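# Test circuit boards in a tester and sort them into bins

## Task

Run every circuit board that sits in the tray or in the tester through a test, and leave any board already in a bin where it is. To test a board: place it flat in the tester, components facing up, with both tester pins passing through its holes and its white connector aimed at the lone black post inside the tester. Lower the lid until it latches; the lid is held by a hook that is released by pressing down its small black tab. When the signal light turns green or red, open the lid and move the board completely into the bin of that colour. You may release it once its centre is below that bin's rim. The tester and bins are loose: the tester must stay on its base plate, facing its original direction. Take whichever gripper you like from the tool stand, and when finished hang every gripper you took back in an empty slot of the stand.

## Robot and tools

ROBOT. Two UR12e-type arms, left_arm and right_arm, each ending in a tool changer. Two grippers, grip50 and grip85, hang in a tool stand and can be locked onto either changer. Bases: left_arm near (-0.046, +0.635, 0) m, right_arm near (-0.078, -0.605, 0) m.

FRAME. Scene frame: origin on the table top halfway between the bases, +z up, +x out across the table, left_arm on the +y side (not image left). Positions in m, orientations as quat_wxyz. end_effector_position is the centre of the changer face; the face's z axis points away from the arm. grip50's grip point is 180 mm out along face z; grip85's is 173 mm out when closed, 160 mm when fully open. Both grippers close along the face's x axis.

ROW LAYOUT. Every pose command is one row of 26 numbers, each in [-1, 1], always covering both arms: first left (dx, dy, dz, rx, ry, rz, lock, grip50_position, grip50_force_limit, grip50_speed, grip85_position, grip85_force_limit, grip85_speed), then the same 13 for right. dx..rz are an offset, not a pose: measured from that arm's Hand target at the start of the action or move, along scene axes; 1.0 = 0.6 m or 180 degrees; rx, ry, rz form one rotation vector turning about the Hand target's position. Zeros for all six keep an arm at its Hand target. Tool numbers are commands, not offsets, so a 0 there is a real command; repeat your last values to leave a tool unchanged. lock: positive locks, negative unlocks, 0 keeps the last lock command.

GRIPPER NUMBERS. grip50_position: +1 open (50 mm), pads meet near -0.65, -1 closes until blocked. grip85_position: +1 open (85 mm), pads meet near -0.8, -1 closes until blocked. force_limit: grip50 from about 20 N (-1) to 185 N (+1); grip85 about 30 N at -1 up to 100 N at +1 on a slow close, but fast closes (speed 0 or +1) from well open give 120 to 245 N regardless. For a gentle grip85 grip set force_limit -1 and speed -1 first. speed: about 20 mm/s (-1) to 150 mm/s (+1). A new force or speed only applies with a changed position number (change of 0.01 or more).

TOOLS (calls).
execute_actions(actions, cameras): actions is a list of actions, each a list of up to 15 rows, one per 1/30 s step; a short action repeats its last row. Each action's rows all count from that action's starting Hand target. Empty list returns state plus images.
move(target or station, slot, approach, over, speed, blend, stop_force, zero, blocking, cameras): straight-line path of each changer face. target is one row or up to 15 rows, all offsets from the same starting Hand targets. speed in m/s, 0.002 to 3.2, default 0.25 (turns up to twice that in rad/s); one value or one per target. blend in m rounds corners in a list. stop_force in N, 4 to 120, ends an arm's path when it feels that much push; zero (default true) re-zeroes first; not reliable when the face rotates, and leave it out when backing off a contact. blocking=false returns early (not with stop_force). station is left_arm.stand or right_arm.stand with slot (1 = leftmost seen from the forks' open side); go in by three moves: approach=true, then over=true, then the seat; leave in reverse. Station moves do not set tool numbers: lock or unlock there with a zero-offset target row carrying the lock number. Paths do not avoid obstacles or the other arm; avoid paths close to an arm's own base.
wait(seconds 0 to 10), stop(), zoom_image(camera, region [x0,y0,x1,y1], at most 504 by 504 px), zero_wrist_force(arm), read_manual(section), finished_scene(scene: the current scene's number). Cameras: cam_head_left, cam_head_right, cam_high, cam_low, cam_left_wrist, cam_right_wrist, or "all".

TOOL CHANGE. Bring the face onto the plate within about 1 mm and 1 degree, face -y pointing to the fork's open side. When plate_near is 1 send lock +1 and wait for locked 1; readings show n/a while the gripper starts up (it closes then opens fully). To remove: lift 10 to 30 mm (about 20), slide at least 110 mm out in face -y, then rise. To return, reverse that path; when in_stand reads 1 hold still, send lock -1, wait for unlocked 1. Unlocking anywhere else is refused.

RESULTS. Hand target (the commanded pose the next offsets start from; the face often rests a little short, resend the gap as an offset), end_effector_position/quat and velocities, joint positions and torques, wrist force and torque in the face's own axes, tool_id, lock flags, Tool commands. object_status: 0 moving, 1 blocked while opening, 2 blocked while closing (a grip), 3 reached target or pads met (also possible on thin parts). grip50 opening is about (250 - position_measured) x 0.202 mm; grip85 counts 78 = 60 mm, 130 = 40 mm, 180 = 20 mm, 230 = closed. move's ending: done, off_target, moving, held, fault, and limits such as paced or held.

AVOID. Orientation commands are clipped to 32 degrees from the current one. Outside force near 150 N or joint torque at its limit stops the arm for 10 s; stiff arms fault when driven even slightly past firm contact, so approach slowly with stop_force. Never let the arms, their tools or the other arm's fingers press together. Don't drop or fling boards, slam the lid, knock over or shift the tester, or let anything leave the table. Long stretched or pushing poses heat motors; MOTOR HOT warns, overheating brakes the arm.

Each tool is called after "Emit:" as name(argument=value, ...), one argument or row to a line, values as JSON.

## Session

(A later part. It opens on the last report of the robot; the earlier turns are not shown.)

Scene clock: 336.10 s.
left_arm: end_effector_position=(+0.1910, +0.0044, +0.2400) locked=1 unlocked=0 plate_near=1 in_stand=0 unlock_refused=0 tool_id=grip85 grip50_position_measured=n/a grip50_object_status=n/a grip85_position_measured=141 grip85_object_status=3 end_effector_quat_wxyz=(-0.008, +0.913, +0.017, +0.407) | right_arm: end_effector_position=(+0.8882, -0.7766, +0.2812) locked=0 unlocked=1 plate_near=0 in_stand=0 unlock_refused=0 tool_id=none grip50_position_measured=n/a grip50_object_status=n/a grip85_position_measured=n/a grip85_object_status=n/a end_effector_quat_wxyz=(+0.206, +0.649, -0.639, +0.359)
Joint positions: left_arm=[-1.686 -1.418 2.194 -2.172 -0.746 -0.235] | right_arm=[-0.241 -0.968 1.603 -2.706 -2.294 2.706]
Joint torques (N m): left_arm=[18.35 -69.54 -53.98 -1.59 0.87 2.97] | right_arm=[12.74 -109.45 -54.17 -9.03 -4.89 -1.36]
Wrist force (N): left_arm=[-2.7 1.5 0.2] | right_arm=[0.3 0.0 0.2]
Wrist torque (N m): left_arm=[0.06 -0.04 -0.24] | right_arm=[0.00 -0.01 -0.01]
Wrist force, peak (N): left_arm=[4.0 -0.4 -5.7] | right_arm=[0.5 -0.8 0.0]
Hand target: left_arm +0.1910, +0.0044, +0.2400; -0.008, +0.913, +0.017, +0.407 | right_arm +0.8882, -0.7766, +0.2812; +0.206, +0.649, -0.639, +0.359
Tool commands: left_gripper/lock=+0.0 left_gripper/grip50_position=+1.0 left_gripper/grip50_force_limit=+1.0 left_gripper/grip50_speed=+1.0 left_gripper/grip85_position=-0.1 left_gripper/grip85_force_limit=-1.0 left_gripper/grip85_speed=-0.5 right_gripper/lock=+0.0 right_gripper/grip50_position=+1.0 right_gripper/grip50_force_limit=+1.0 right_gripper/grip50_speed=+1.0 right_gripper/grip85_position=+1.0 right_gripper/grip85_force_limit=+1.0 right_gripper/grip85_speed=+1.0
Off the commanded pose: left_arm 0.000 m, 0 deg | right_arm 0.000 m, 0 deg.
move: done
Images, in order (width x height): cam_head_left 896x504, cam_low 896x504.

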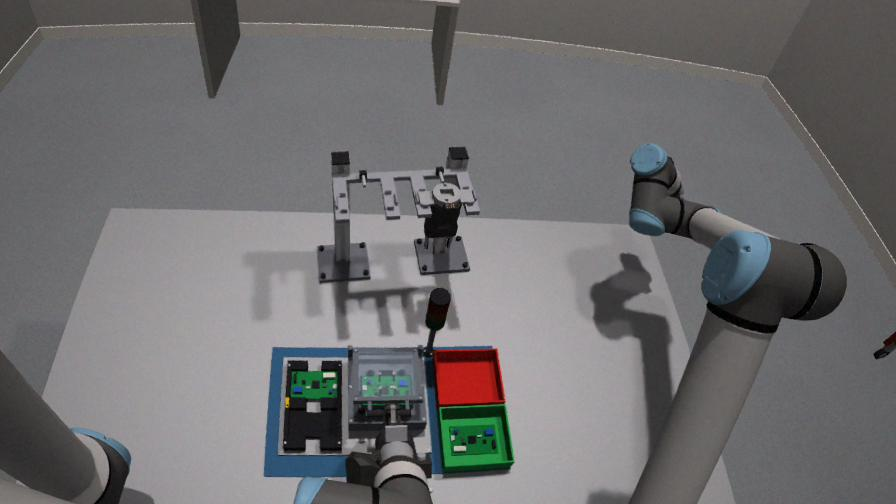

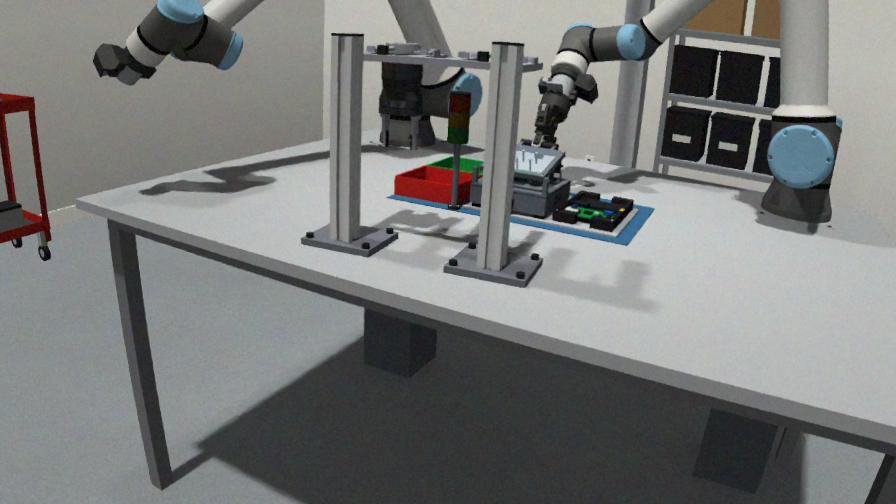

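Emit:
move(
  target=[
    [-0.0743,-0.0029,0.0668,0,0,0,1,1,1,1,-0.1,-1,-0.5,0,0,0,0,0,0,0,1,1,1,1,1,1],
    [0.2188,0.0085,0.2167,-0.0104,0.2665,0,1,1,1,1,-1,-1,-0.5,0,0,0,0,0,0,0,1,1,1,1,1,1],
    [0.2188,0.0085,0.165,-0.0104,0.2665,0,1,1,1,1,-1,-1,-0.5,0,0,0,0,0,0,0,1,1,1,1,1,1],
  ],
  speed=[0.12,0.25,0.1],
  blend=[0.01,0.02,0],
  cameras=["cam_low"],
)

Emit:
move(
  target=[
    [0,0,-0.095,0,0,0,1,1,1,1,-1,-1,-0.5,0,0,0,0,0,0,0,1,1,1,1,1,1],
  ],
  speed=0.02,
  stop_force=35,
  cameras=["cam_low","cam_head_left"],
)

Scene clock: 343.47 s.
left_arm: end_effector_position=(+0.3222, +0.0095, +0.3388) locked=1 unlocked=0 plate_near=1 in_stand=0 unlock_refused=0 tool_id=grip85 grip50_position_measured=n/a grip50_object_status=n/a grip85_position_measured=232 grip85_object_status=3 end_effector_quat_wxyz=(+0.000, +1.000, +0.019, +0.000) end_effector_velocity=(+0.000, +0.001, +0.003) end_effector_angular_velocity=(+0.001, +0.000, +0.001) | right_arm: end_effector_position=(+0.8882, -0.7766, +0.2812) locked=0 unlocked=1 plate_near=0 in_stand=0 unlock_refused=0 tool_id=none grip50_position_measured=n/a grip50_object_status=n/a grip85_position_measured=n/a grip85_object_status=n/a end_effector_quat_wxyz=(+0.206, +0.649, -0.639, +0.359)
Joint positions: left_arm=[-1.275 -1.445 1.923 -2.049 -1.57 0.252] | right_arm=[-0.241 -0.968 1.603 -2.706 -2.294 2.706]
Joint velocities: left_arm=[0 -0.003 -0.002 0.007 0 -0.001] | right_arm=[within noise]
Joint torques (N m): left_arm=[-3.76 -80.87 -65.11 -2.58 -3.65 2.29] | right_arm=[12.63 -108.91 -53.11 -9.26 -5.08 -1.11]
Wrist force (N): left_arm=[-2.0 1.5 -0.9] | right_arm=[0.0 -0.2 0.5]
Wrist torque (N m): left_arm=[0.00 -0.04 0.08] | right_arm=[-0.01 0.00 0.00]
Wrist force, peak (N): left_arm=[-7.4 1.9 -5.5] | right_arm=[0.7 -0.4 0.5]
Hand target: left_arm +0.3222, +0.0095, +0.3390; +0.000, +1.000, +0.019, +0.000 | right_arm +0.8882, -0.7766, +0.2812; +0.206, +0.649, -0.639, +0.359
Tool commands: left_gripper/lock=+0.0 left_gripper/grip50_position=+1.0 left_gripper/grip50_force_limit=+1.0 left_gripper/grip50_speed=+1.0 left_gripper/grip85_position=-1.0 left_gripper/grip85_force_limit=-1.0 left_gripper/grip85_speed=-0.5 right_gripper/lock=+0.0 right_gripper/grip50_position=+1.0 right_gripper/grip50_force_limit=+1.0 right_gripper/grip50_speed=+1.0 right_gripper/grip85_position=+1.0 right_gripper/grip85_force_limit=+1.0 right_gripper/grip85_speed=+1.0
Off the commanded pose: left_arm 0.000 m, 0 deg | right_arm 0.000 m, 0 deg.
move: done; blend cut to 0 m at target 2
Images, in order (width x height): cam_low 896x504.

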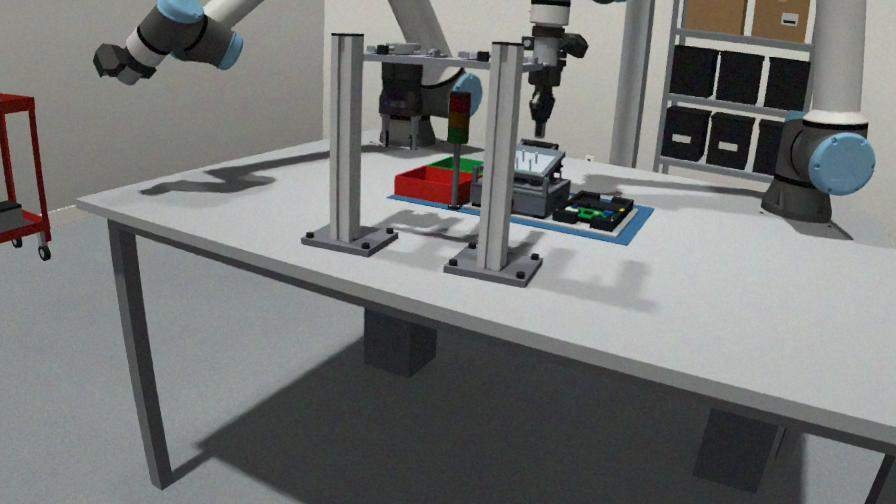

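Scene clock: 346.73 s.
left_arm: end_effector_position=(+0.3222, +0.0095, +0.2898) locked=1 unlocked=0 plate_near=1 in_stand=0 unlock_refused=0 tool_id=grip85 grip50_position_measured=n/a grip50_object_status=n/a grip85_position_measured=232 grip85_object_status=3 end_effector_quat_wxyz=(+0.000, +1.000, +0.019, +0.000) | right_arm: end_effector_position=(+0.8882, -0.7766, +0.2812) locked=0 unlocked=1 plate_near=0 in_stand=0 unlock_refused=0 tool_id=none grip50_position_measured=n/a grip50_object_status=n/a grip85_position_measured=n/a grip85_object_status=n/a end_effector_quat_wxyz=(+0.206, +0.649, -0.639, +0.359)
Joint positions: left_arm=[-1.275 -1.402 1.971 -2.14 -1.57 0.252] | right_arm=[-0.241 -0.968 1.603 -2.706 -2.294 2.706]
Joint torques (N m): left_arm=[-5.78 -52.29 -41.74 2.83 -1.02 2.82] | right_arm=[13.97 -105.97 -53.14 -9.25 -4.61 -2.01]
Wrist force (N): left_arm=[0.5 6.3 -25.5] | right_arm=[0.2 -0.5 0.2]
Wrist torque (N m): left_arm=[-0.84 0.40 0.07] | right_arm=[-0.04 -0.02 -0.01]
Wrist force, peak (N): left_arm=[-10.6 -12.6 -65.5] | right_arm=[0.6 -0.8 0.3]
Hand target: left_arm +0.3222, +0.0095, +0.2898; +0.000, +1.000, +0.019, +0.000 (not the last commanded pose) | right_arm +0.8882, -0.7766, +0.2812; +0.206, +0.649, -0.639, +0.359
Tool commands: left_gripper/lock=+0.0 left_gripper/grip50_position=+1.0 left_gripper/grip50_force_limit=+1.0 left_gripper/grip50_speed=+1.0 left_gripper/grip85_position=-1.0 left_gripper/grip85_force_limit=-1.0 left_gripper/grip85_speed=-0.5 right_gripper/lock=+0.0 right_gripper/grip50_position=+1.0 right_gripper/grip50_force_limit=+1.0 right_gripper/grip50_speed=+1.0 right_gripper/grip85_position=+1.0 right_gripper/grip85_force_limit=+1.0 right_gripper/grip85_speed=+1.0
Off the commanded pose: left_arm 0.008 m, 0 deg | right_arm 0.000 m, 0 deg.
move: contact (left_arm)
Images, in order (width x height): cam_head_left 896x504, cam_low 896x504.

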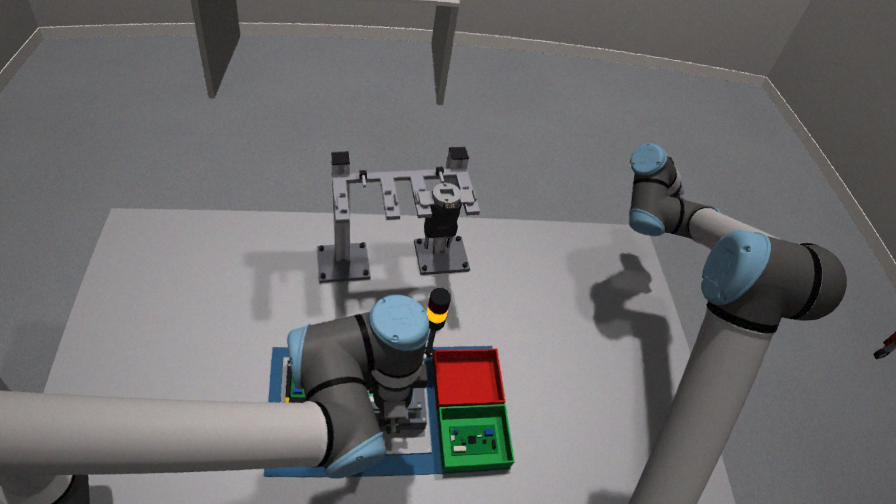

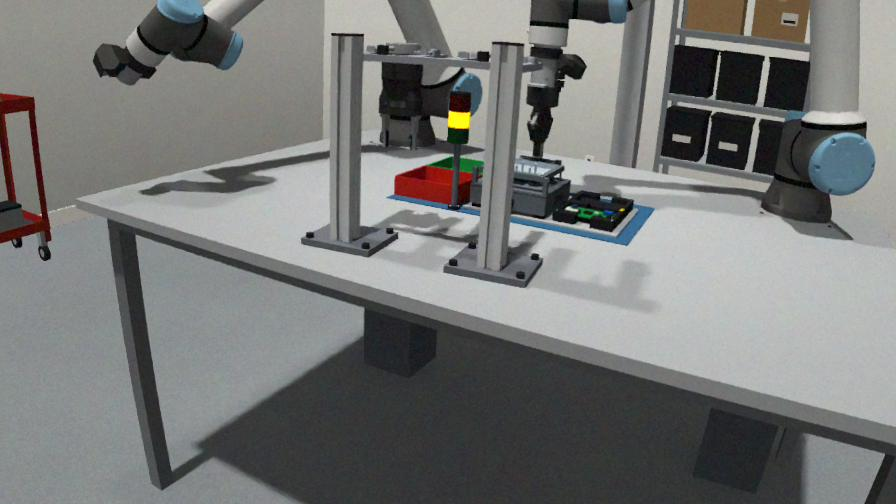

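Emit:
move(
  target=[
    [0,0,0.03,0,0,0,1,1,1,1,-1,-1,-0.5,0,0,0,0,0,0,0,1,1,1,1,1,1],
    [0.001,0.05,0.0667,0,0,0,1,1,1,1,-1,-1,-0.5,0,0,0,0,0,0,0,1,1,1,1,1,1],
    [0.002,0.1003,0.0003,0,0,0,1,1,1,1,-1,-1,-0.5,0,0,0,0,0,0,0,1,1,1,1,1,1],
  ],
  speed=[0.04,0.06,0.06],
  blend=[0.005,0.01,0],
  cameras=["cam_low"],
)

Emit:
wait(
  seconds=5,
  cameras=["cam_low"],
)

Scene clock: 351.23 s.
left_arm: end_effector_position=(+0.3235, +0.0698, +0.2900) locked=1 unlocked=0 plate_near=1 in_stand=0 unlock_refused=0 tool_id=grip85 grip50_position_measured=n/a grip50_object_status=n/a grip85_position_measured=232 grip85_object_status=3 end_effector_quat_wxyz=(+0.000, +1.000, +0.019, +0.000) | right_arm: end_effector_position=(+0.8882, -0.7766, +0.2812) locked=0 unlocked=1 plate_near=0 in_stand=0 unlock_refused=0 tool_id=none grip50_position_measured=n/a grip50_object_status=n/a grip85_position_measured=n/a grip85_object_status=n/a end_effector_quat_wxyz=(+0.206, +0.649, -0.639, +0.359)
Joint positions: left_arm=[-1.246 -1.481 2.063 -2.153 -1.57 0.281] | right_arm=[-0.241 -0.968 1.603 -2.706 -2.294 2.706]
Joint torques (N m): left_arm=[-7.15 -59.64 -60.61 -2.77 -2.98 -0.75] | right_arm=[14.08 -106.79 -53.18 -9.39 -4.72 -1]
Wrist force (N): left_arm=[-1.9 1.8 -0.4] | right_arm=[-0.1 0.0 0.0]
Wrist torque (N m): left_arm=[0.05 -0.10 -0.19] | right_arm=[0.00 0.00 -0.01]
Wrist force, peak (N): left_arm=[0.3 6.1 -26.1] | right_arm=[0.3 -0.9 0.1]
Hand target: left_arm +0.3234, +0.0697, +0.2900; +0.000, +1.000, +0.019, +0.000 | right_arm +0.8882, -0.7766, +0.2812; +0.206, +0.649, -0.639, +0.359
Tool commands: left_gripper/lock=+0.0 left_gripper/grip50_position=+1.0 left_gripper/grip50_force_limit=+1.0 left_gripper/grip50_speed=+1.0 left_gripper/grip85_position=-1.0 left_gripper/grip85_force_limit=-1.0 left_gripper/grip85_speed=-0.5 right_gripper/lock=+0.0 right_gripper/grip50_position=+1.0 right_gripper/grip50_force_limit=+1.0 right_gripper/grip50_speed=+1.0 right_gripper/grip85_position=+1.0 right_gripper/grip85_force_limit=+1.0 right_gripper/grip85_speed=+1.0
Off the commanded pose: left_arm 0.000 m, 0 deg | right_arm 0.000 m, 0 deg.
move: done
Images, in order (width x height): cam_low 896x504.

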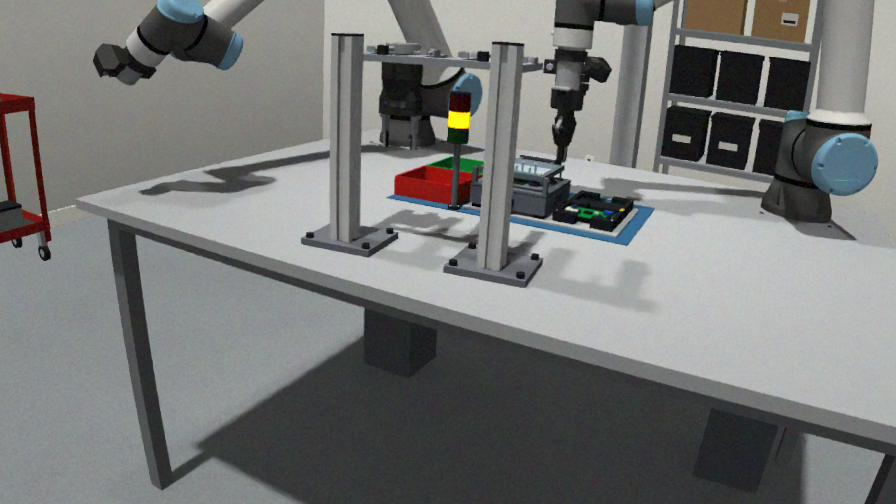

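Scene clock: 356.23 s.
left_arm: end_effector_position=(+0.3234, +0.0697, +0.2900) locked=1 unlocked=0 plate_near=1 in_stand=0 unlock_refused=0 tool_id=grip85 grip50_position_measured=n/a grip50_object_status=n/a grip85_position_measured=232 grip85_object_status=3 end_effector_quat_wxyz=(+0.000, +1.000, +0.019, +0.000) | right_arm: end_effector_position=(+0.8882, -0.7766, +0.2812) locked=0 unlocked=1 plate_near=0 in_stand=0 unlock_refused=0 tool_id=none grip50_position_measured=n/a grip50_object_status=n/a grip85_position_measured=n/a grip85_object_status=n/a end_effector_quat_wxyz=(+0.206, +0.649, -0.639, +0.359)
Joint positions: left_arm=[-1.247 -1.481 2.063 -2.153 -1.57 0.281] | right_arm=[-0.241 -0.968 1.603 -2.706 -2.294 2.706]
Joint torques (N m): left_arm=[-16.08 -52.16 -61.87 -2.89 -3.84 -3.15] | right_arm=[14.62 -105.64 -54.2 -9.39 -4.54 -1.28]
Wrist force (N): left_arm=[-2.1 2.2 -0.5] | right_arm=[0.3 -0.4 0.1]
Wrist torque (N m): left_arm=[0.09 -0.09 -0.19] | right_arm=[-0.03 -0.02 0.00]
Wrist force, peak (N): left_arm=[-2.1 2.2 -0.5] | right_arm=[0.6 -0.5 0.4]
Hand target: left_arm +0.3234, +0.0697, +0.2900; +0.000, +1.000, +0.019, +0.000 | right_arm +0.8882, -0.7766, +0.2812; +0.206, +0.649, -0.639, +0.359
Tool commands: left_gripper/lock=+0.0 left_gripper/grip50_position=+1.0 left_gripper/grip50_force_limit=+1.0 left_gripper/grip50_speed=+1.0 left_gripper/grip85_position=-1.0 left_gripper/grip85_force_limit=-1.0 left_gripper/grip85_speed=-0.5 right_gripper/lock=+0.0 right_gripper/grip50_position=+1.0 right_gripper/grip50_force_limit=+1.0 right_gripper/grip50_speed=+1.0 right_gripper/grip85_position=+1.0 right_gripper/grip85_force_limit=+1.0 right_gripper/grip85_speed=+1.0
Off the commanded pose: left_arm 0.000 m, 0 deg | right_arm 0.000 m, 0 deg.
wait: 5.00 s; at rest by 0.17 s
Images, in order (width x height): cam_low 896x504.

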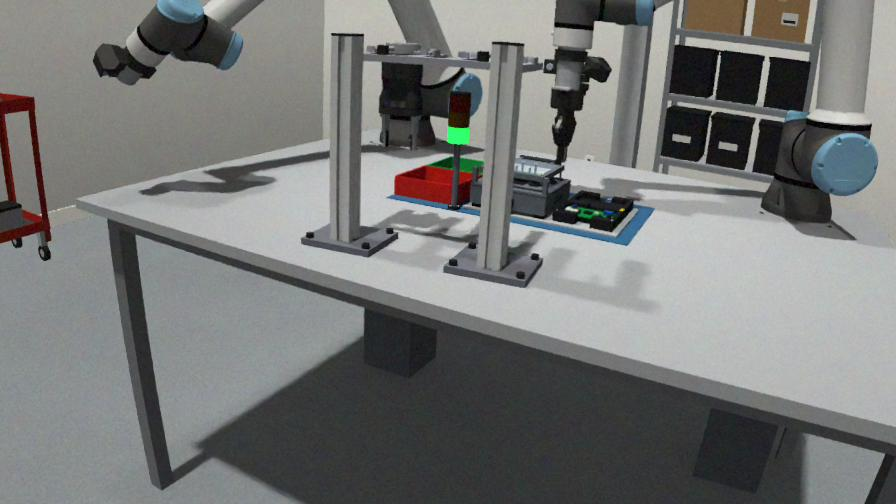

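Emit:
move(
  target=[
    [0,0,-0.0333,0,0,0,1,1,1,1,-1,-1,-0.5,0,0,0,0,0,0,0,1,1,1,1,1,1],
  ],
  speed=0.01,
  stop_force=32,
  cameras=["cam_low","cam_left_wrist"],
)

Scene clock: 359.63 s.
left_arm: end_effector_position=(+0.3233, +0.0696, +0.2783) locked=1 unlocked=0 plate_near=1 in_stand=0 unlock_refused=0 tool_id=grip85 grip50_position_measured=n/a grip50_object_status=n/a grip85_position_measured=232 grip85_object_status=3 end_effector_quat_wxyz=(+0.000, +1.000, +0.019, +0.000) | right_arm: end_effector_position=(+0.8882, -0.7766, +0.2812) locked=0 unlocked=1 plate_near=0 in_stand=0 unlock_refused=0 tool_id=none grip50_position_measured=n/a grip50_object_status=n/a grip85_position_measured=n/a grip85_object_status=n/a end_effector_quat_wxyz=(+0.206, +0.649, -0.639, +0.359)
Joint positions: left_arm=[-1.247 -1.469 2.074 -2.176 -1.57 0.281] | right_arm=[-0.241 -0.968 1.603 -2.706 -2.294 2.706]
Joint torques (N m): left_arm=[30.97 -58.2 -48.78 -0.64 11.32 -0.78] | right_arm=[15.17 -105.55 -54.19 -9.45 -4.37 -1.24]
Wrist force (N): left_arm=[-23.8 3.7 -25.2] | right_arm=[0.4 0.0 -0.3]
Wrist torque (N m): left_arm=[-0.35 -4.24 -0.10] | right_arm=[0.00 -0.02 -0.01]
Wrist force, peak (N): left_arm=[-33.2 -2.4 -39.8] | right_arm=[0.7 -0.2 0.4]
Hand target: left_arm +0.3234, +0.0696, +0.2783; +0.000, +1.000, +0.019, +0.000 (not the last commanded pose) | right_arm +0.8882, -0.7766, +0.2812; +0.206, +0.649, -0.639, +0.359
Tool commands: left_gripper/lock=+0.0 left_gripper/grip50_position=+1.0 left_gripper/grip50_force_limit=+1.0 left_gripper/grip50_speed=+1.0 left_gripper/grip85_position=-1.0 left_gripper/grip85_force_limit=-1.0 left_gripper/grip85_speed=-0.5 right_gripper/lock=+0.0 right_gripper/grip50_position=+1.0 right_gripper/grip50_force_limit=+1.0 right_gripper/grip50_speed=+1.0 right_gripper/grip85_position=+1.0 right_gripper/grip85_force_limit=+1.0 right_gripper/grip85_speed=+1.0
Off the commanded pose: left_arm 0.008 m, 0 deg | right_arm 0.000 m, 0 deg.
move: contact (left_arm)
camera_calibration:
cam_left_wrist: T_world_to_cam=[[0.99917, 0.0397229, 0.00901915, -0.31867], [0.0345421, -0.943612, 0.329248, 0.0130856], [0.0215893, -0.328663, -0.944201, 0.317759], [0, 0, 0, 1]] pos_world=[0.311093, 0.129442, 0.298594]
Images, in order (width x height): cam_low 896x504, cam_left_wrist 896x504.

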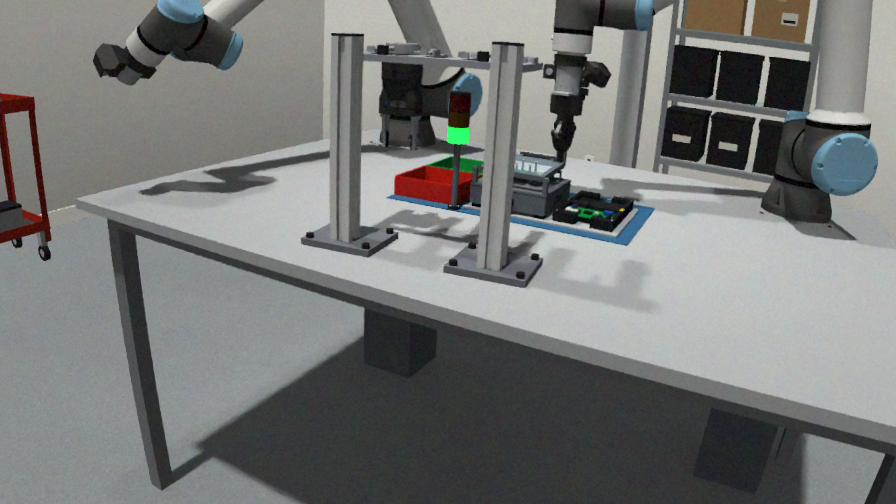

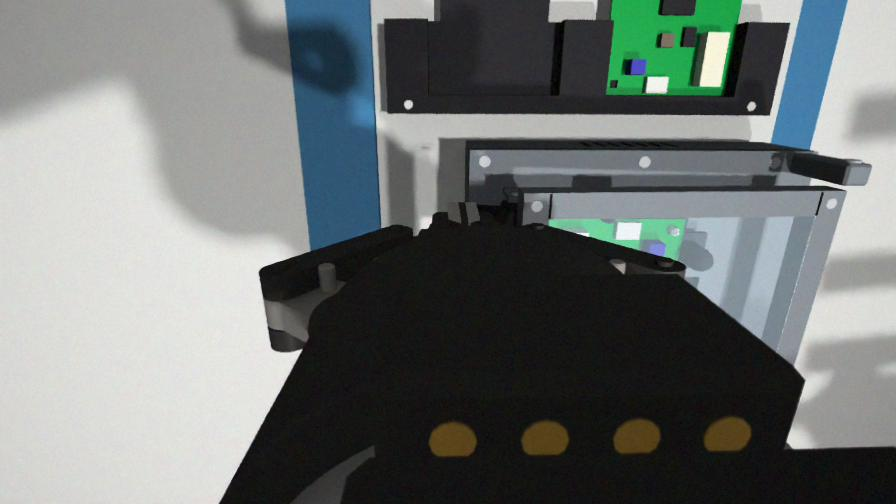

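Emit:
zoom_image(
  camera="cam_low",
  region=[450, 130, 650, 250],
)

Scaled by 2.520 from the camera's 896x504 image, which has a finer 1280x720 frame.

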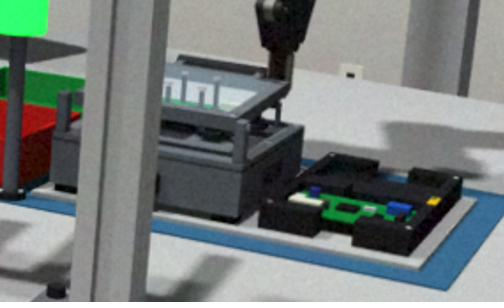

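Emit:
move(
  target=[
    [-0.005,0,0.0337,0,0,0,1,1,1,1,-1,-1,-0.5,0,0,0,0,0,0,0,1,1,1,1,1,1],
    [-0.2535,-0.0599,0.1029,0,0,0,1,1,1,1,-1,-1,-0.5,0,0,0,0,0,0,0,1,1,1,1,1,1],
    [-0.2952,-0.1116,-0.0479,0.0108,-0.2776,0,1,1,1,1,-0.1,-1,-0.5,0,0,0,0,0,0,0,1,1,1,1,1,1],
  ],
  speed=[0.05,0.2,0.2],
  blend=[0.005,0.02,0],
  cameras=["cam_low","cam_left_wrist"],
)

Scene clock: 368.70 s.
left_arm: end_effector_position=(+0.1463, +0.0027, +0.2495) locked=1 unlocked=0 plate_near=1 in_stand=0 unlock_refused=0 tool_id=grip85 grip50_position_measured=n/a grip50_object_status=n/a grip85_position_measured=141 grip85_object_status=0 end_effector_quat_wxyz=(-0.008, +0.906, +0.017, +0.423) | right_arm: end_effector_position=(+0.8882, -0.7766, +0.2812) locked=0 unlocked=1 plate_near=0 in_stand=0 unlock_refused=0 tool_id=none grip50_position_measured=n/a grip50_object_status=n/a grip85_position_measured=n/a grip85_object_status=n/a end_effector_quat_wxyz=(+0.206, +0.649, -0.639, +0.359)
Joint positions: left_arm=[-1.764 -1.442 2.185 -2.04 -0.73 -0.359] | right_arm=[-0.241 -0.968 1.603 -2.706 -2.294 2.706]
Joint torques (N m): left_arm=[18.83 -68.16 -54.32 -8.85 7.96 -0.73] | right_arm=[13.23 -105.44 -53.12 -9.48 -4.72 -1.37]
Wrist force (N): left_arm=[-1.9 1.0 -0.7] | right_arm=[0.2 -0.4 0.1]
Wrist torque (N m): left_arm=[0.04 -0.05 -0.40] | right_arm=[-0.03 -0.01 -0.01]
Wrist force, peak (N): left_arm=[-25.0 3.7 -26.4] | right_arm=[0.0 -0.9 0.3]
Hand target: left_arm +0.1463, +0.0027, +0.2495; -0.008, +0.906, +0.017, +0.423 | right_arm +0.8882, -0.7766, +0.2812; +0.206, +0.649, -0.639, +0.359
Tool commands: left_gripper/lock=+0.0 left_gripper/grip50_position=+1.0 left_gripper/grip50_force_limit=+1.0 left_gripper/grip50_speed=+1.0 left_gripper/grip85_position=-0.1 left_gripper/grip85_force_limit=-1.0 left_gripper/grip85_speed=-0.5 right_gripper/lock=+0.0 right_gripper/grip50_position=+1.0 right_gripper/grip50_force_limit=+1.0 right_gripper/grip50_speed=+1.0 right_gripper/grip85_position=+1.0 right_gripper/grip85_force_limit=+1.0 right_gripper/grip85_speed=+1.0
Off the commanded pose: left_arm 0.000 m, 0 deg | right_arm 0.000 m, 0 deg.
move: done
camera_calibration:
cam_left_wrist: T_world_to_cam=[[0.635276, 0.0255561, 0.771862, -0.275947], [-0.216719, -0.953394, 0.209935, 0.0321089], [0.741254, -0.300644, -0.60013, 0.081241], [0, 0, 0, 1]] pos_world=[0.122041, 0.0620892, 0.255007]
Images, in order (width x height): cam_low 896x504, cam_left_wrist 896x504.

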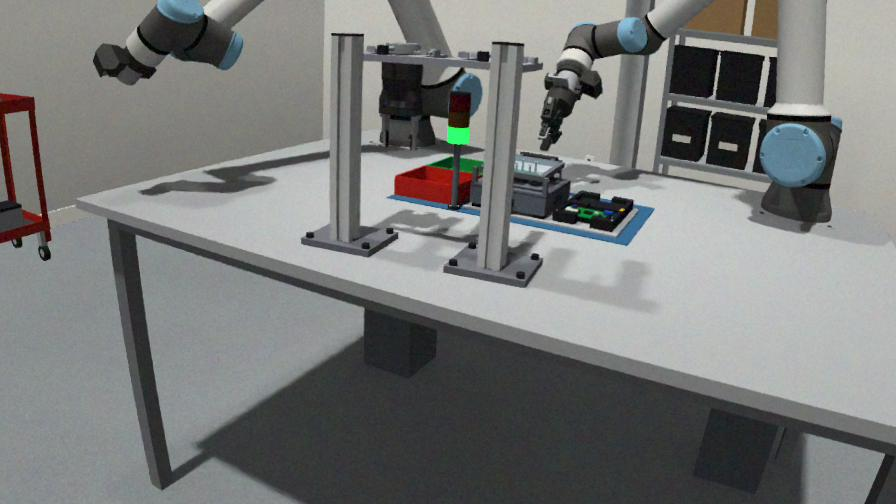

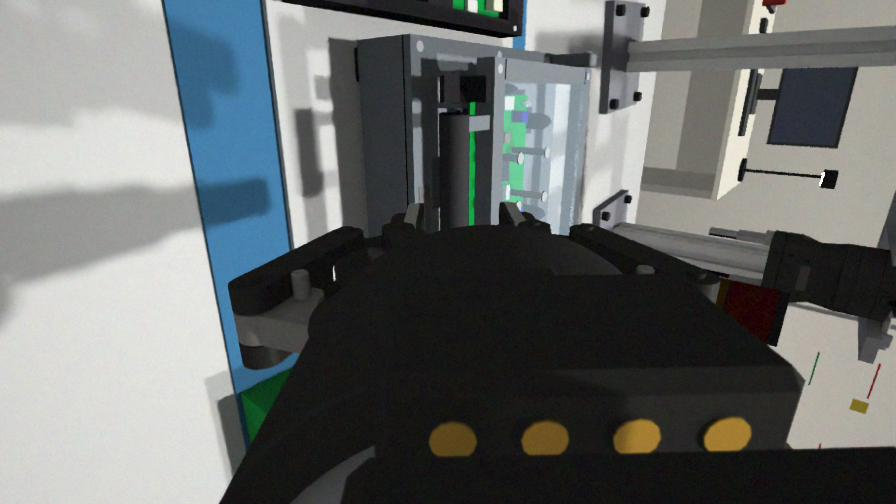

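Emit:
move(
  target=[
    [-0.0057,-0.0002,-0.0068,0,0,0,1,1,1,1,-0.1,-1,-0.5,0,0,0,0,0,0,0,1,1,1,1,1,1],
    [0.0646,0.0025,-0.0658,0,0,0,1,1,1,1,-0.1,-1,-0.5,0,0,0,0,0,0,0,1,1,1,1,1,1],
    [0.0863,0.0034,0.0327,-0.0009,0.0222,0,1,1,1,1,-0.1,-1,-0.5,0,0,0,0,0,0,0,1,1,1,1,1,1],
    [0.1387,0.0054,0.1263,-0.0022,0.0555,0,1,1,1,1,-0.1,-1,-0.5,0,0,0,0,0,0,0,1,1,1,1,1,1],
    [0.2197,0.0086,0.213,-0.0039,0.0999,0,1,1,1,1,-0.1,-1,-0.5,0,0,0,0,0,0,0,1,1,1,1,1,1],
    [0.3183,0.0124,0.2802,-0.0056,0.1443,0,1,1,1,1,-0.1,-1,-0.5,0,0,0,0,0,0,0,1,1,1,1,1,1],
    [0.4345,0.0169,0.3255,-0.0076,0.1943,0,1,1,1,1,-0.1,-1,-0.5,0,0,0,0,0,0,0,1,1,1,1,1,1],
    [0.5474,0.0213,0.343,-0.0091,0.2332,0,1,1,1,1,-0.1,-1,-0.5,0,0,0,0,0,0,0,1,1,1,1,1,1],
    [0.62,0.0241,0.3407,-0.0099,0.2554,0,1,1,1,1,-0.1,-1,-0.5,0,0,0,0,0,0,0,1,1,1,1,1,1],
    [0.6738,0.0262,0.3333,-0.0108,0.2776,0,1,1,1,1,-0.1,-1,-0.5,0,0,0,0,0,0,0,1,1,1,1,1,1],
  ],
  speed=[0.06,0.07,0.1,0.14,0.14,0.14,0.14,0.12,0.08,0.05],
  blend=[0.003,0.003,0.02,0.02,0.02,0.02,0.02,0.015,0.01,0],
  stop_force=35,
  cameras=["cam_low","cam_head_left"],
)

Scene clock: 380.03 s.
left_arm: end_effector_position=(+0.5505, +0.0184, +0.4495) locked=1 unlocked=0 plate_near=1 in_stand=0 unlock_refused=0 tool_id=grip85 grip50_position_measured=n/a grip50_object_status=n/a grip85_position_measured=141 grip85_object_status=3 end_effector_quat_wxyz=(+0.000, +1.000, +0.019, +0.000) | right_arm: end_effector_position=(+0.8882, -0.7766, +0.2812) locked=0 unlocked=1 plate_near=0 in_stand=0 unlock_refused=0 tool_id=none grip50_position_measured=n/a grip50_object_status=n/a grip85_position_measured=n/a grip85_object_status=n/a end_effector_quat_wxyz=(+0.206, +0.649, -0.639, +0.359)
Joint positions: left_arm=[-1 -1.299 1.536 -1.809 -1.571 0.527] | right_arm=[-0.241 -0.968 1.603 -2.706 -2.294 2.706]
Joint torques (N m): left_arm=[-15.63 -94.17 -54.92 -11.09 2.85 -2.71] | right_arm=[14.45 -106.9 -52.41 -9.07 -5.07 -1.47]
Wrist force (N): left_arm=[-1.3 0.8 -1.5] | right_arm=[0.3 0.0 0.1]
Wrist torque (N m): left_arm=[-0.02 -0.13 -0.12] | right_arm=[0.00 -0.02 -0.01]
Wrist force, peak (N): left_arm=[-15.2 -1.3 -15.3] | right_arm=[0.2 -0.7 0.5]
Hand target: left_arm +0.5505, +0.0184, +0.4495; +0.000, +1.000, +0.019, +0.000 | right_arm +0.8882, -0.7766, +0.2812; +0.206, +0.649, -0.639, +0.359
Tool commands: left_gripper/lock=+0.0 left_gripper/grip50_position=+1.0 left_gripper/grip50_force_limit=+1.0 left_gripper/grip50_speed=+1.0 left_gripper/grip85_position=-0.1 left_gripper/grip85_force_limit=-1.0 left_gripper/grip85_speed=-0.5 right_gripper/lock=+0.0 right_gripper/grip50_position=+1.0 right_gripper/grip50_force_limit=+1.0 right_gripper/grip50_speed=+1.0 right_gripper/grip85_position=+1.0 right_gripper/grip85_force_limit=+1.0 right_gripper/grip85_speed=+1.0
Off the commanded pose: left_arm 0.000 m, 0 deg | right_arm 0.000 m, 0 deg.
move: done; blend cut to 0.0027 m at target 1
Images, in order (width x height): cam_head_left 896x504, cam_low 896x504.

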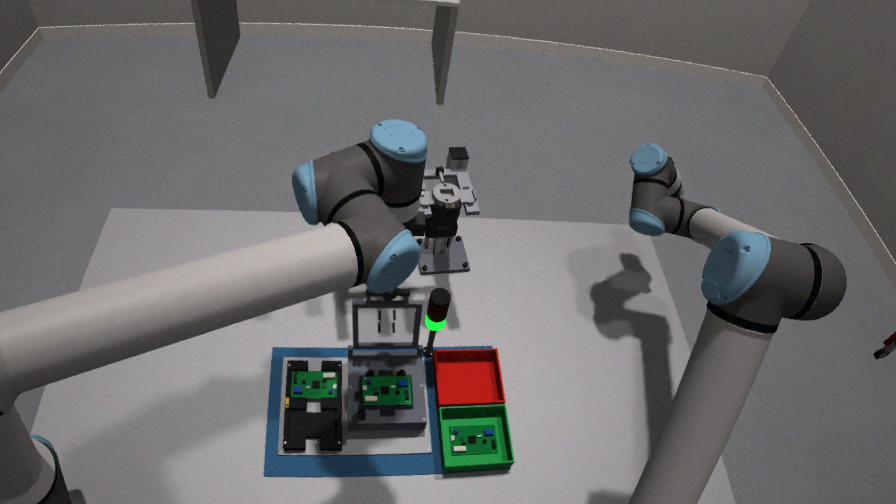

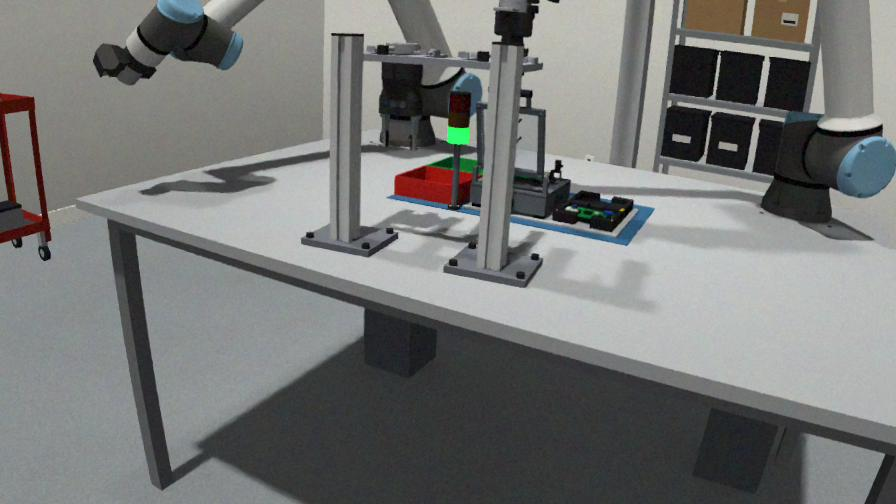

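Emit:
move(
  target=[
    [0,0,0.075,0,0,0,1,1,1,1,0.78,-1,-0.5,0,0,0,0,0,0,0,1,1,1,1,1,1],
    [-0.2437,-0.0073,0.0333,0,0,0,1,1,1,1,0.78,-1,-0.5,0,0,0,0,0,0,0,1,1,1,1,1,1],
    [-0.2437,-0.0073,-0.2658,0,0,0,1,1,1,1,0.78,-1,-0.5,0,0,0,0,0,0,0,1,1,1,1,1,1],
  ],
  speed=[0.12,0.2,0.15],
  blend=[0.02,0.03,0],
  cameras=["cam_left_wrist"],
)

Emit:
move(
  target=[
    [0,0,-0.059,0,0,0,1,1,1,1,0.78,-1,-0.5,0,0,0,0,0,0,0,1,1,1,1,1,1],
  ],
  speed=0.06,
  stop_force=12,
  cameras=["cam_left_wrist"],
)

Scene clock: 386.70 s.
left_arm: end_effector_position=(+0.4043, +0.0140, +0.2901) locked=1 unlocked=0 plate_near=1 in_stand=0 unlock_refused=0 tool_id=grip85 grip50_position_measured=n/a grip50_object_status=n/a grip85_position_measured=31 grip85_object_status=3 end_effector_quat_wxyz=(+0.000, +1.000, +0.019, +0.000) | right_arm: end_effector_position=(+0.8882, -0.7766, +0.2812) locked=0 unlocked=1 plate_near=0 in_stand=0 unlock_refused=0 tool_id=none grip50_position_measured=n/a grip50_object_status=n/a grip85_position_measured=n/a grip85_object_status=n/a end_effector_quat_wxyz=(+0.206, +0.649, -0.639, +0.359)
Joint positions: left_arm=[-1.166 -1.339 1.892 -2.124 -1.57 0.361] | right_arm=[-0.241 -0.968 1.603 -2.706 -2.294 2.706]
Joint torques (N m): left_arm=[18.52 -74.85 -58.68 -2.84 2.86 3.1] | right_arm=[13.96 -105.34 -52.97 -9.03 -5.01 -1.66]
Wrist force (N): left_arm=[-1.4 0.3 -1.5] | right_arm=[0.1 -0.1 0.2]
Wrist torque (N m): left_arm=[-0.02 -0.12 -0.06] | right_arm=[0.01 0.00 -0.01]
Wrist force, peak (N): left_arm=[2.7 1.3 -5.2] | right_arm=[0.6 -0.7 -0.1]
Hand target: left_arm +0.4043, +0.0140, +0.2900; +0.000, +1.000, +0.019, +0.000 | right_arm +0.8882, -0.7766, +0.2812; +0.206, +0.649, -0.639, +0.359
Tool commands: left_gripper/lock=+0.0 left_gripper/grip50_position=+1.0 left_gripper/grip50_force_limit=+1.0 left_gripper/grip50_speed=+1.0 left_gripper/grip85_position=+0.78 left_gripper/grip85_force_limit=-1.0 left_gripper/grip85_speed=-0.5 right_gripper/lock=+0.0 right_gripper/grip50_position=+1.0 right_gripper/grip50_force_limit=+1.0 right_gripper/grip50_speed=+1.0 right_gripper/grip85_position=+1.0 right_gripper/grip85_force_limit=+1.0 right_gripper/grip85_speed=+1.0
Off the commanded pose: left_arm 0.000 m, 0 deg | right_arm 0.000 m, 0 deg.
move: done
camera_calibration:
cam_left_wrist: T_world_to_cam=[[0.99917, 0.0397222, 0.00901592, -0.397499], [0.0345398, -0.94357, 0.329368, -0.0461016], [0.0215904, -0.328784, -0.944158, 0.308874], [0, 0, 0, 1]] pos_world=[0.392093, 0.0738422, 0.310394]
Images, in order (width x height): cam_left_wrist 896x504.

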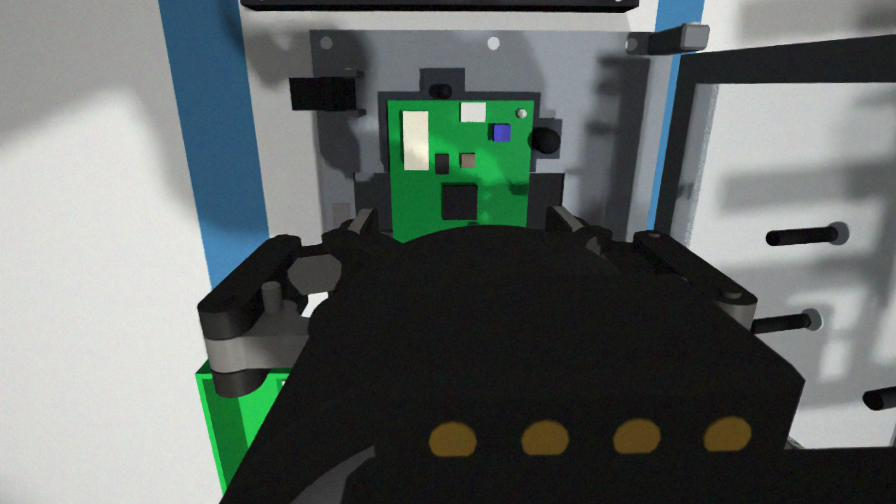

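Scene clock: 388.33 s.
left_arm: end_effector_position=(+0.4043, +0.0140, +0.2546) locked=1 unlocked=0 plate_near=1 in_stand=0 unlock_refused=0 tool_id=grip85 grip50_position_measured=n/a grip50_object_status=n/a grip85_position_measured=31 grip85_object_status=3 end_effector_quat_wxyz=(+0.000, +1.000, +0.019, +0.000) | right_arm: end_effector_position=(+0.8882, -0.7766, +0.2812) locked=0 unlocked=1 plate_near=0 in_stand=0 unlock_refused=0 tool_id=none grip50_position_measured=n/a grip50_object_status=n/a grip85_position_measured=n/a grip85_object_status=n/a end_effector_quat_wxyz=(+0.206, +0.649, -0.639, +0.359)
Joint positions: left_arm=[-1.166 -1.306 1.922 -2.188 -1.57 0.361] | right_arm=[-0.241 -0.968 1.603 -2.706 -2.294 2.706]
Joint torques (N m): left_arm=[12.84 -84.09 -60.53 -2.39 2.66 2.67] | right_arm=[12.57 -102.8 -54.11 -9.23 -4.55 -1.6]
Wrist force (N): left_arm=[-1.2 0.5 -1.3] | right_arm=[0.2 -0.7 0.4]
Wrist torque (N m): left_arm=[-0.03 -0.13 0.01] | right_arm=[-0.04 -0.02 -0.01]
Wrist force, peak (N): left_arm=[-1.5 1.1 -4.5] | right_arm=[0.2 -0.7 0.4]
Hand target: left_arm +0.4043, +0.0140, +0.2546; +0.000, +1.000, +0.019, +0.000 | right_arm +0.8882, -0.7766, +0.2812; +0.206, +0.649, -0.639, +0.359
Tool commands: left_gripper/lock=+0.0 left_gripper/grip50_position=+1.0 left_gripper/grip50_force_limit=+1.0 left_gripper/grip50_speed=+1.0 left_gripper/grip85_position=+0.78 left_gripper/grip85_force_limit=-1.0 left_gripper/grip85_speed=-0.5 right_gripper/lock=+0.0 right_gripper/grip50_position=+1.0 right_gripper/grip50_force_limit=+1.0 right_gripper/grip50_speed=+1.0 right_gripper/grip85_position=+1.0 right_gripper/grip85_force_limit=+1.0 right_gripper/grip85_speed=+1.0
Off the commanded pose: left_arm 0.000 m, 0 deg | right_arm 0.000 m, 0 deg.
move: done
camera_calibration:
cam_left_wrist: T_world_to_cam=[[0.99917, 0.0397229, 0.00901915, -0.39718], [0.0345421, -0.943612, 0.329248, -0.034374], [0.0215893, -0.328663, -0.944201, 0.275359], [0, 0, 0, 1]] pos_world=[0.392093, 0.0738418, 0.274894]
Images, in order (width x height): cam_left_wrist 896x504.

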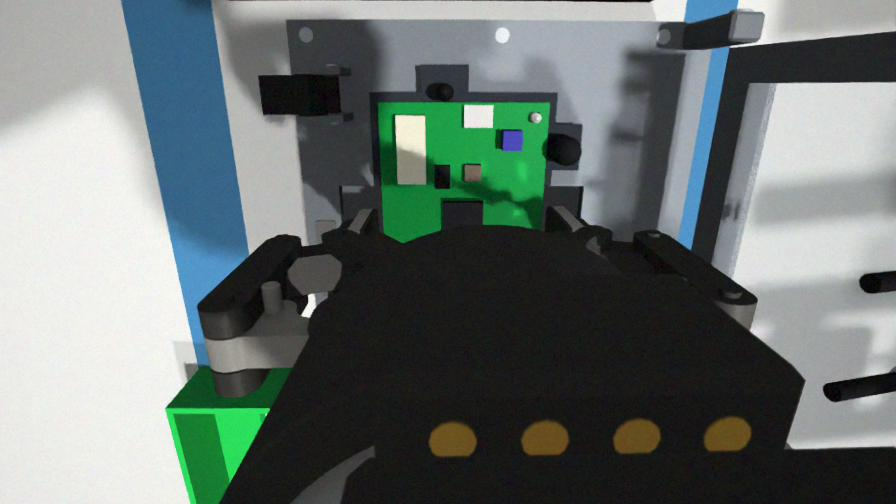

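Emit:
move(
  target=[
    [0,0,0,0,0,0,1,1,1,1,-1,-1,-1,0,0,0,0,0,0,0,1,1,1,1,1,1],
  ],
  speed=0.05,
  cameras=["cam_left_wrist"],
)

Scene clock: 390.47 s.
left_arm: end_effector_position=(+0.4043, +0.0140, +0.2547) locked=1 unlocked=0 plate_near=1 in_stand=0 unlock_refused=0 tool_id=grip85 grip50_position_measured=n/a grip50_object_status=n/a grip85_position_measured=46 grip85_object_status=2 end_effector_quat_wxyz=(+0.000, +1.000, +0.019, +0.000) | right_arm: end_effector_position=(+0.8882, -0.7766, +0.2812) locked=0 unlocked=1 plate_near=0 in_stand=0 unlock_refused=0 tool_id=none grip50_position_measured=n/a grip50_object_status=n/a grip85_position_measured=n/a grip85_object_status=n/a end_effector_quat_wxyz=(+0.206, +0.649, -0.639, +0.359)
Joint positions: left_arm=[-1.166 -1.306 1.922 -2.188 -1.57 0.361] | right_arm=[-0.241 -0.968 1.603 -2.706 -2.294 2.706]
Joint torques (N m): left_arm=[6.91 -76.56 -53.41 -2.9 0.97 3.19] | right_arm=[15.15 -106.98 -53.23 -9.56 -4.74 -0.79]
Wrist force (N): left_arm=[-2.7 -2.5 -10.0] | right_arm=[0.0 0.3 0.0]
Wrist torque (N m): left_arm=[0.54 -0.36 0.03] | right_arm=[0.02 -0.01 0.00]
Wrist force, peak (N): left_arm=[-2.7 -2.6 -10.6] | right_arm=[0.4 -0.5 0.5]
Hand target: left_arm +0.4043, +0.0140, +0.2546; +0.000, +1.000, +0.019, +0.000 | right_arm +0.8882, -0.7766, +0.2812; +0.206, +0.649, -0.639, +0.359
Tool commands: left_gripper/lock=+0.0 left_gripper/grip50_position=+1.0 left_gripper/grip50_force_limit=+1.0 left_gripper/grip50_speed=+1.0 left_gripper/grip85_position=-1.0 left_gripper/grip85_force_limit=-1.0 left_gripper/grip85_speed=-1.0 right_gripper/lock=+0.0 right_gripper/grip50_position=+1.0 right_gripper/grip50_force_limit=+1.0 right_gripper/grip50_speed=+1.0 right_gripper/grip85_position=+1.0 right_gripper/grip85_force_limit=+1.0 right_gripper/grip85_speed=+1.0
Off the commanded pose: left_arm 0.000 m, 0 deg | right_arm 0.000 m, 0 deg.
move: done
camera_calibration:
cam_left_wrist: T_world_to_cam=[[0.99917, 0.0397222, 0.00901592, -0.39718], [0.0345398, -0.94357, 0.329368, -0.0344419], [0.0215904, -0.328784, -0.944158, 0.275451], [0, 0, 0, 1]] pos_world=[0.392093, 0.0738422, 0.274994]
Images, in order (width x height): cam_left_wrist 896x504.

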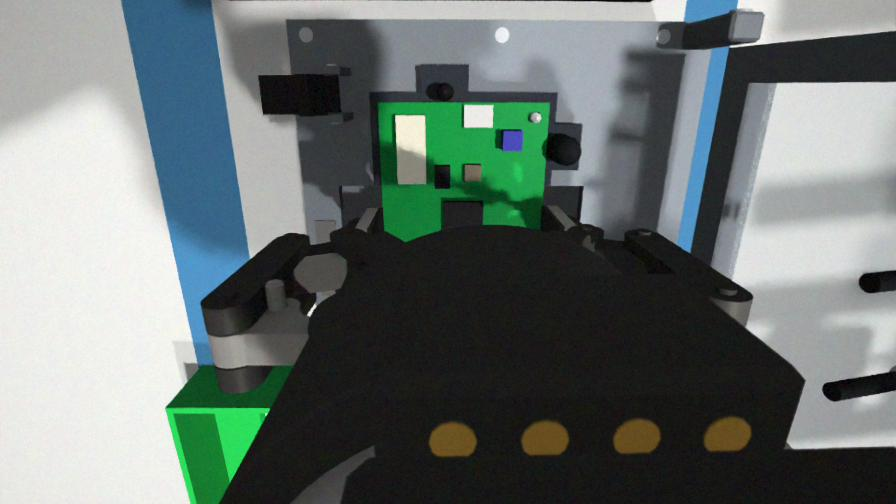

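Emit:
move(
  target=[
    [0,0,0.015,0,0,0,1,1,1,1,-1,-1,-1,0,0,0,0,0,0,0,1,1,1,1,1,1],
    [0,0,0.1357,0,0,0,1,1,1,1,-1,-1,-1,0,0,0,0,0,0,0,1,1,1,1,1,1],
    [-0.1655,-0.3383,0.1357,0,0,0,1,1,1,1,-1,-1,-1,0,0,0,0,0,0,0,1,1,1,1,1,1],
    [-0.1655,-0.3383,-0.0243,0,0,0,1,1,1,1,-1,-1,-1,0,0,0,0,0,0,0,1,1,1,1,1,1],
  ],
  speed=[0.02,0.12,0.2,0.12],
  blend=[0.004,0.02,0.03,0],
  cameras=["cam_left_wrist","cam_head_right"],
)

Scene clock: 399.90 s.
left_arm: end_effector_position=(+0.3050, -0.1890, +0.2401) locked=1 unlocked=0 plate_near=1 in_stand=0 unlock_refused=0 tool_id=grip85 grip50_position_measured=n/a grip50_object_status=n/a grip85_position_measured=46 grip85_object_status=2 end_effector_quat_wxyz=(+0.000, +1.000, +0.019, +0.000) | right_arm: end_effector_position=(+0.8882, -0.7766, +0.2812) locked=0 unlocked=1 plate_near=0 in_stand=0 unlock_refused=0 tool_id=none grip50_position_measured=n/a grip50_object_status=n/a grip85_position_measured=n/a grip85_object_status=n/a end_effector_quat_wxyz=(+0.206, +0.649, -0.639, +0.359)
Joint positions: left_arm=[-1.358 -1.109 1.666 -2.128 -1.57 0.17] | right_arm=[-0.241 -0.968 1.603 -2.706 -2.294 2.706]
Joint torques (N m): left_arm=[16.88 -104.96 -61.35 -2.84 3.59 3.31] | right_arm=[12.72 -106.23 -53.12 -9.76 -4.6 -1.28]
Wrist force (N): left_arm=[-1.1 0.9 -0.9] | right_arm=[0.1 -0.3 0.0]
Wrist torque (N m): left_arm=[-0.04 -0.10 -0.01] | right_arm=[-0.02 -0.02 -0.01]
Wrist force, peak (N): left_arm=[-2.6 -2.9 -10.8] | right_arm=[0.5 -0.8 0.1]
Hand target: left_arm +0.3050, -0.1890, +0.2401; +0.000, +1.000, +0.019, +0.000 | right_arm +0.8882, -0.7766, +0.2812; +0.206, +0.649, -0.639, +0.359
Tool commands: left_gripper/lock=+0.0 left_gripper/grip50_position=+1.0 left_gripper/grip50_force_limit=+1.0 left_gripper/grip50_speed=+1.0 left_gripper/grip85_position=-1.0 left_gripper/grip85_force_limit=-1.0 left_gripper/grip85_speed=-1.0 right_gripper/lock=+0.0 right_gripper/grip50_position=+1.0 right_gripper/grip50_force_limit=+1.0 right_gripper/grip50_speed=+1.0 right_gripper/grip85_position=+1.0 right_gripper/grip85_force_limit=+1.0 right_gripper/grip85_speed=+1.0
Off the commanded pose: left_arm 0.000 m, 0 deg | right_arm 0.000 m, 0 deg.
move: done
camera_calibration:
cam_left_wrist: T_world_to_cam=[[0.99917, 0.0397222, 0.00901592, -0.289767], [0.0345398, -0.94357, 0.329368, -0.217748], [0.0215904, -0.328784, -0.944158, 0.197067], [0, 0, 0, 1]] pos_world=[0.292793, -0.129158, 0.260394]
Images, in order (width x height): cam_head_right 896x504, cam_left_wrist 896x504.

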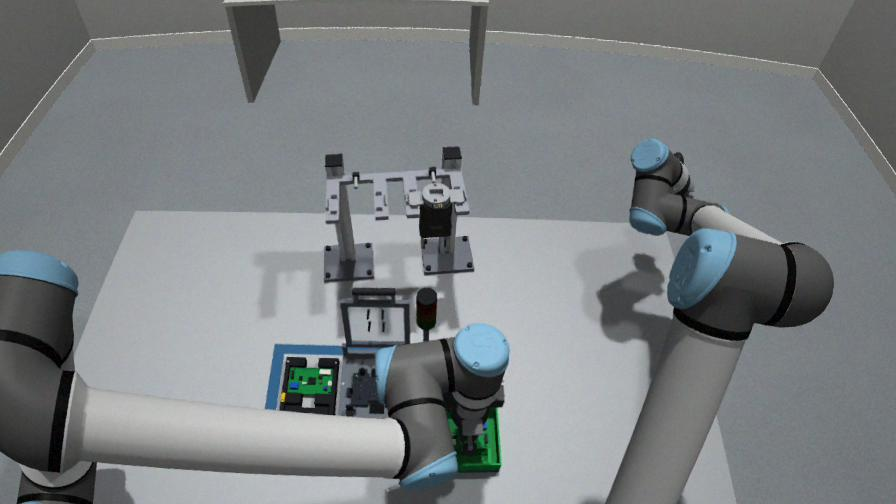

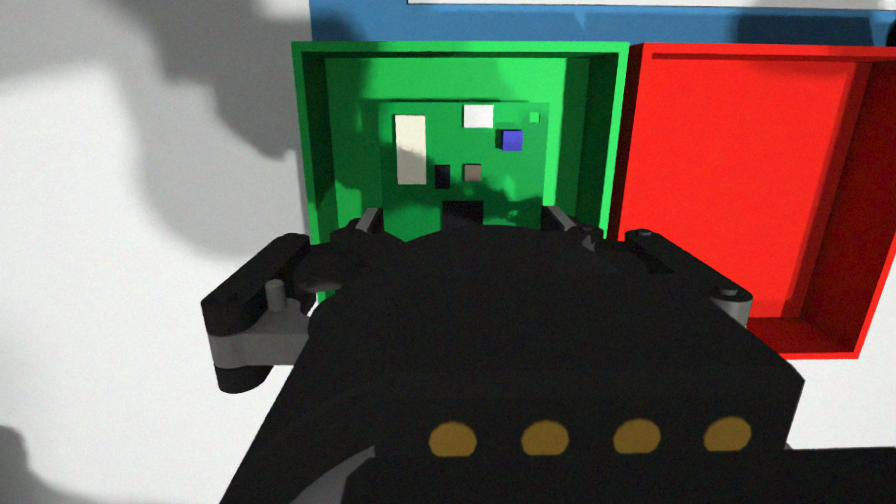

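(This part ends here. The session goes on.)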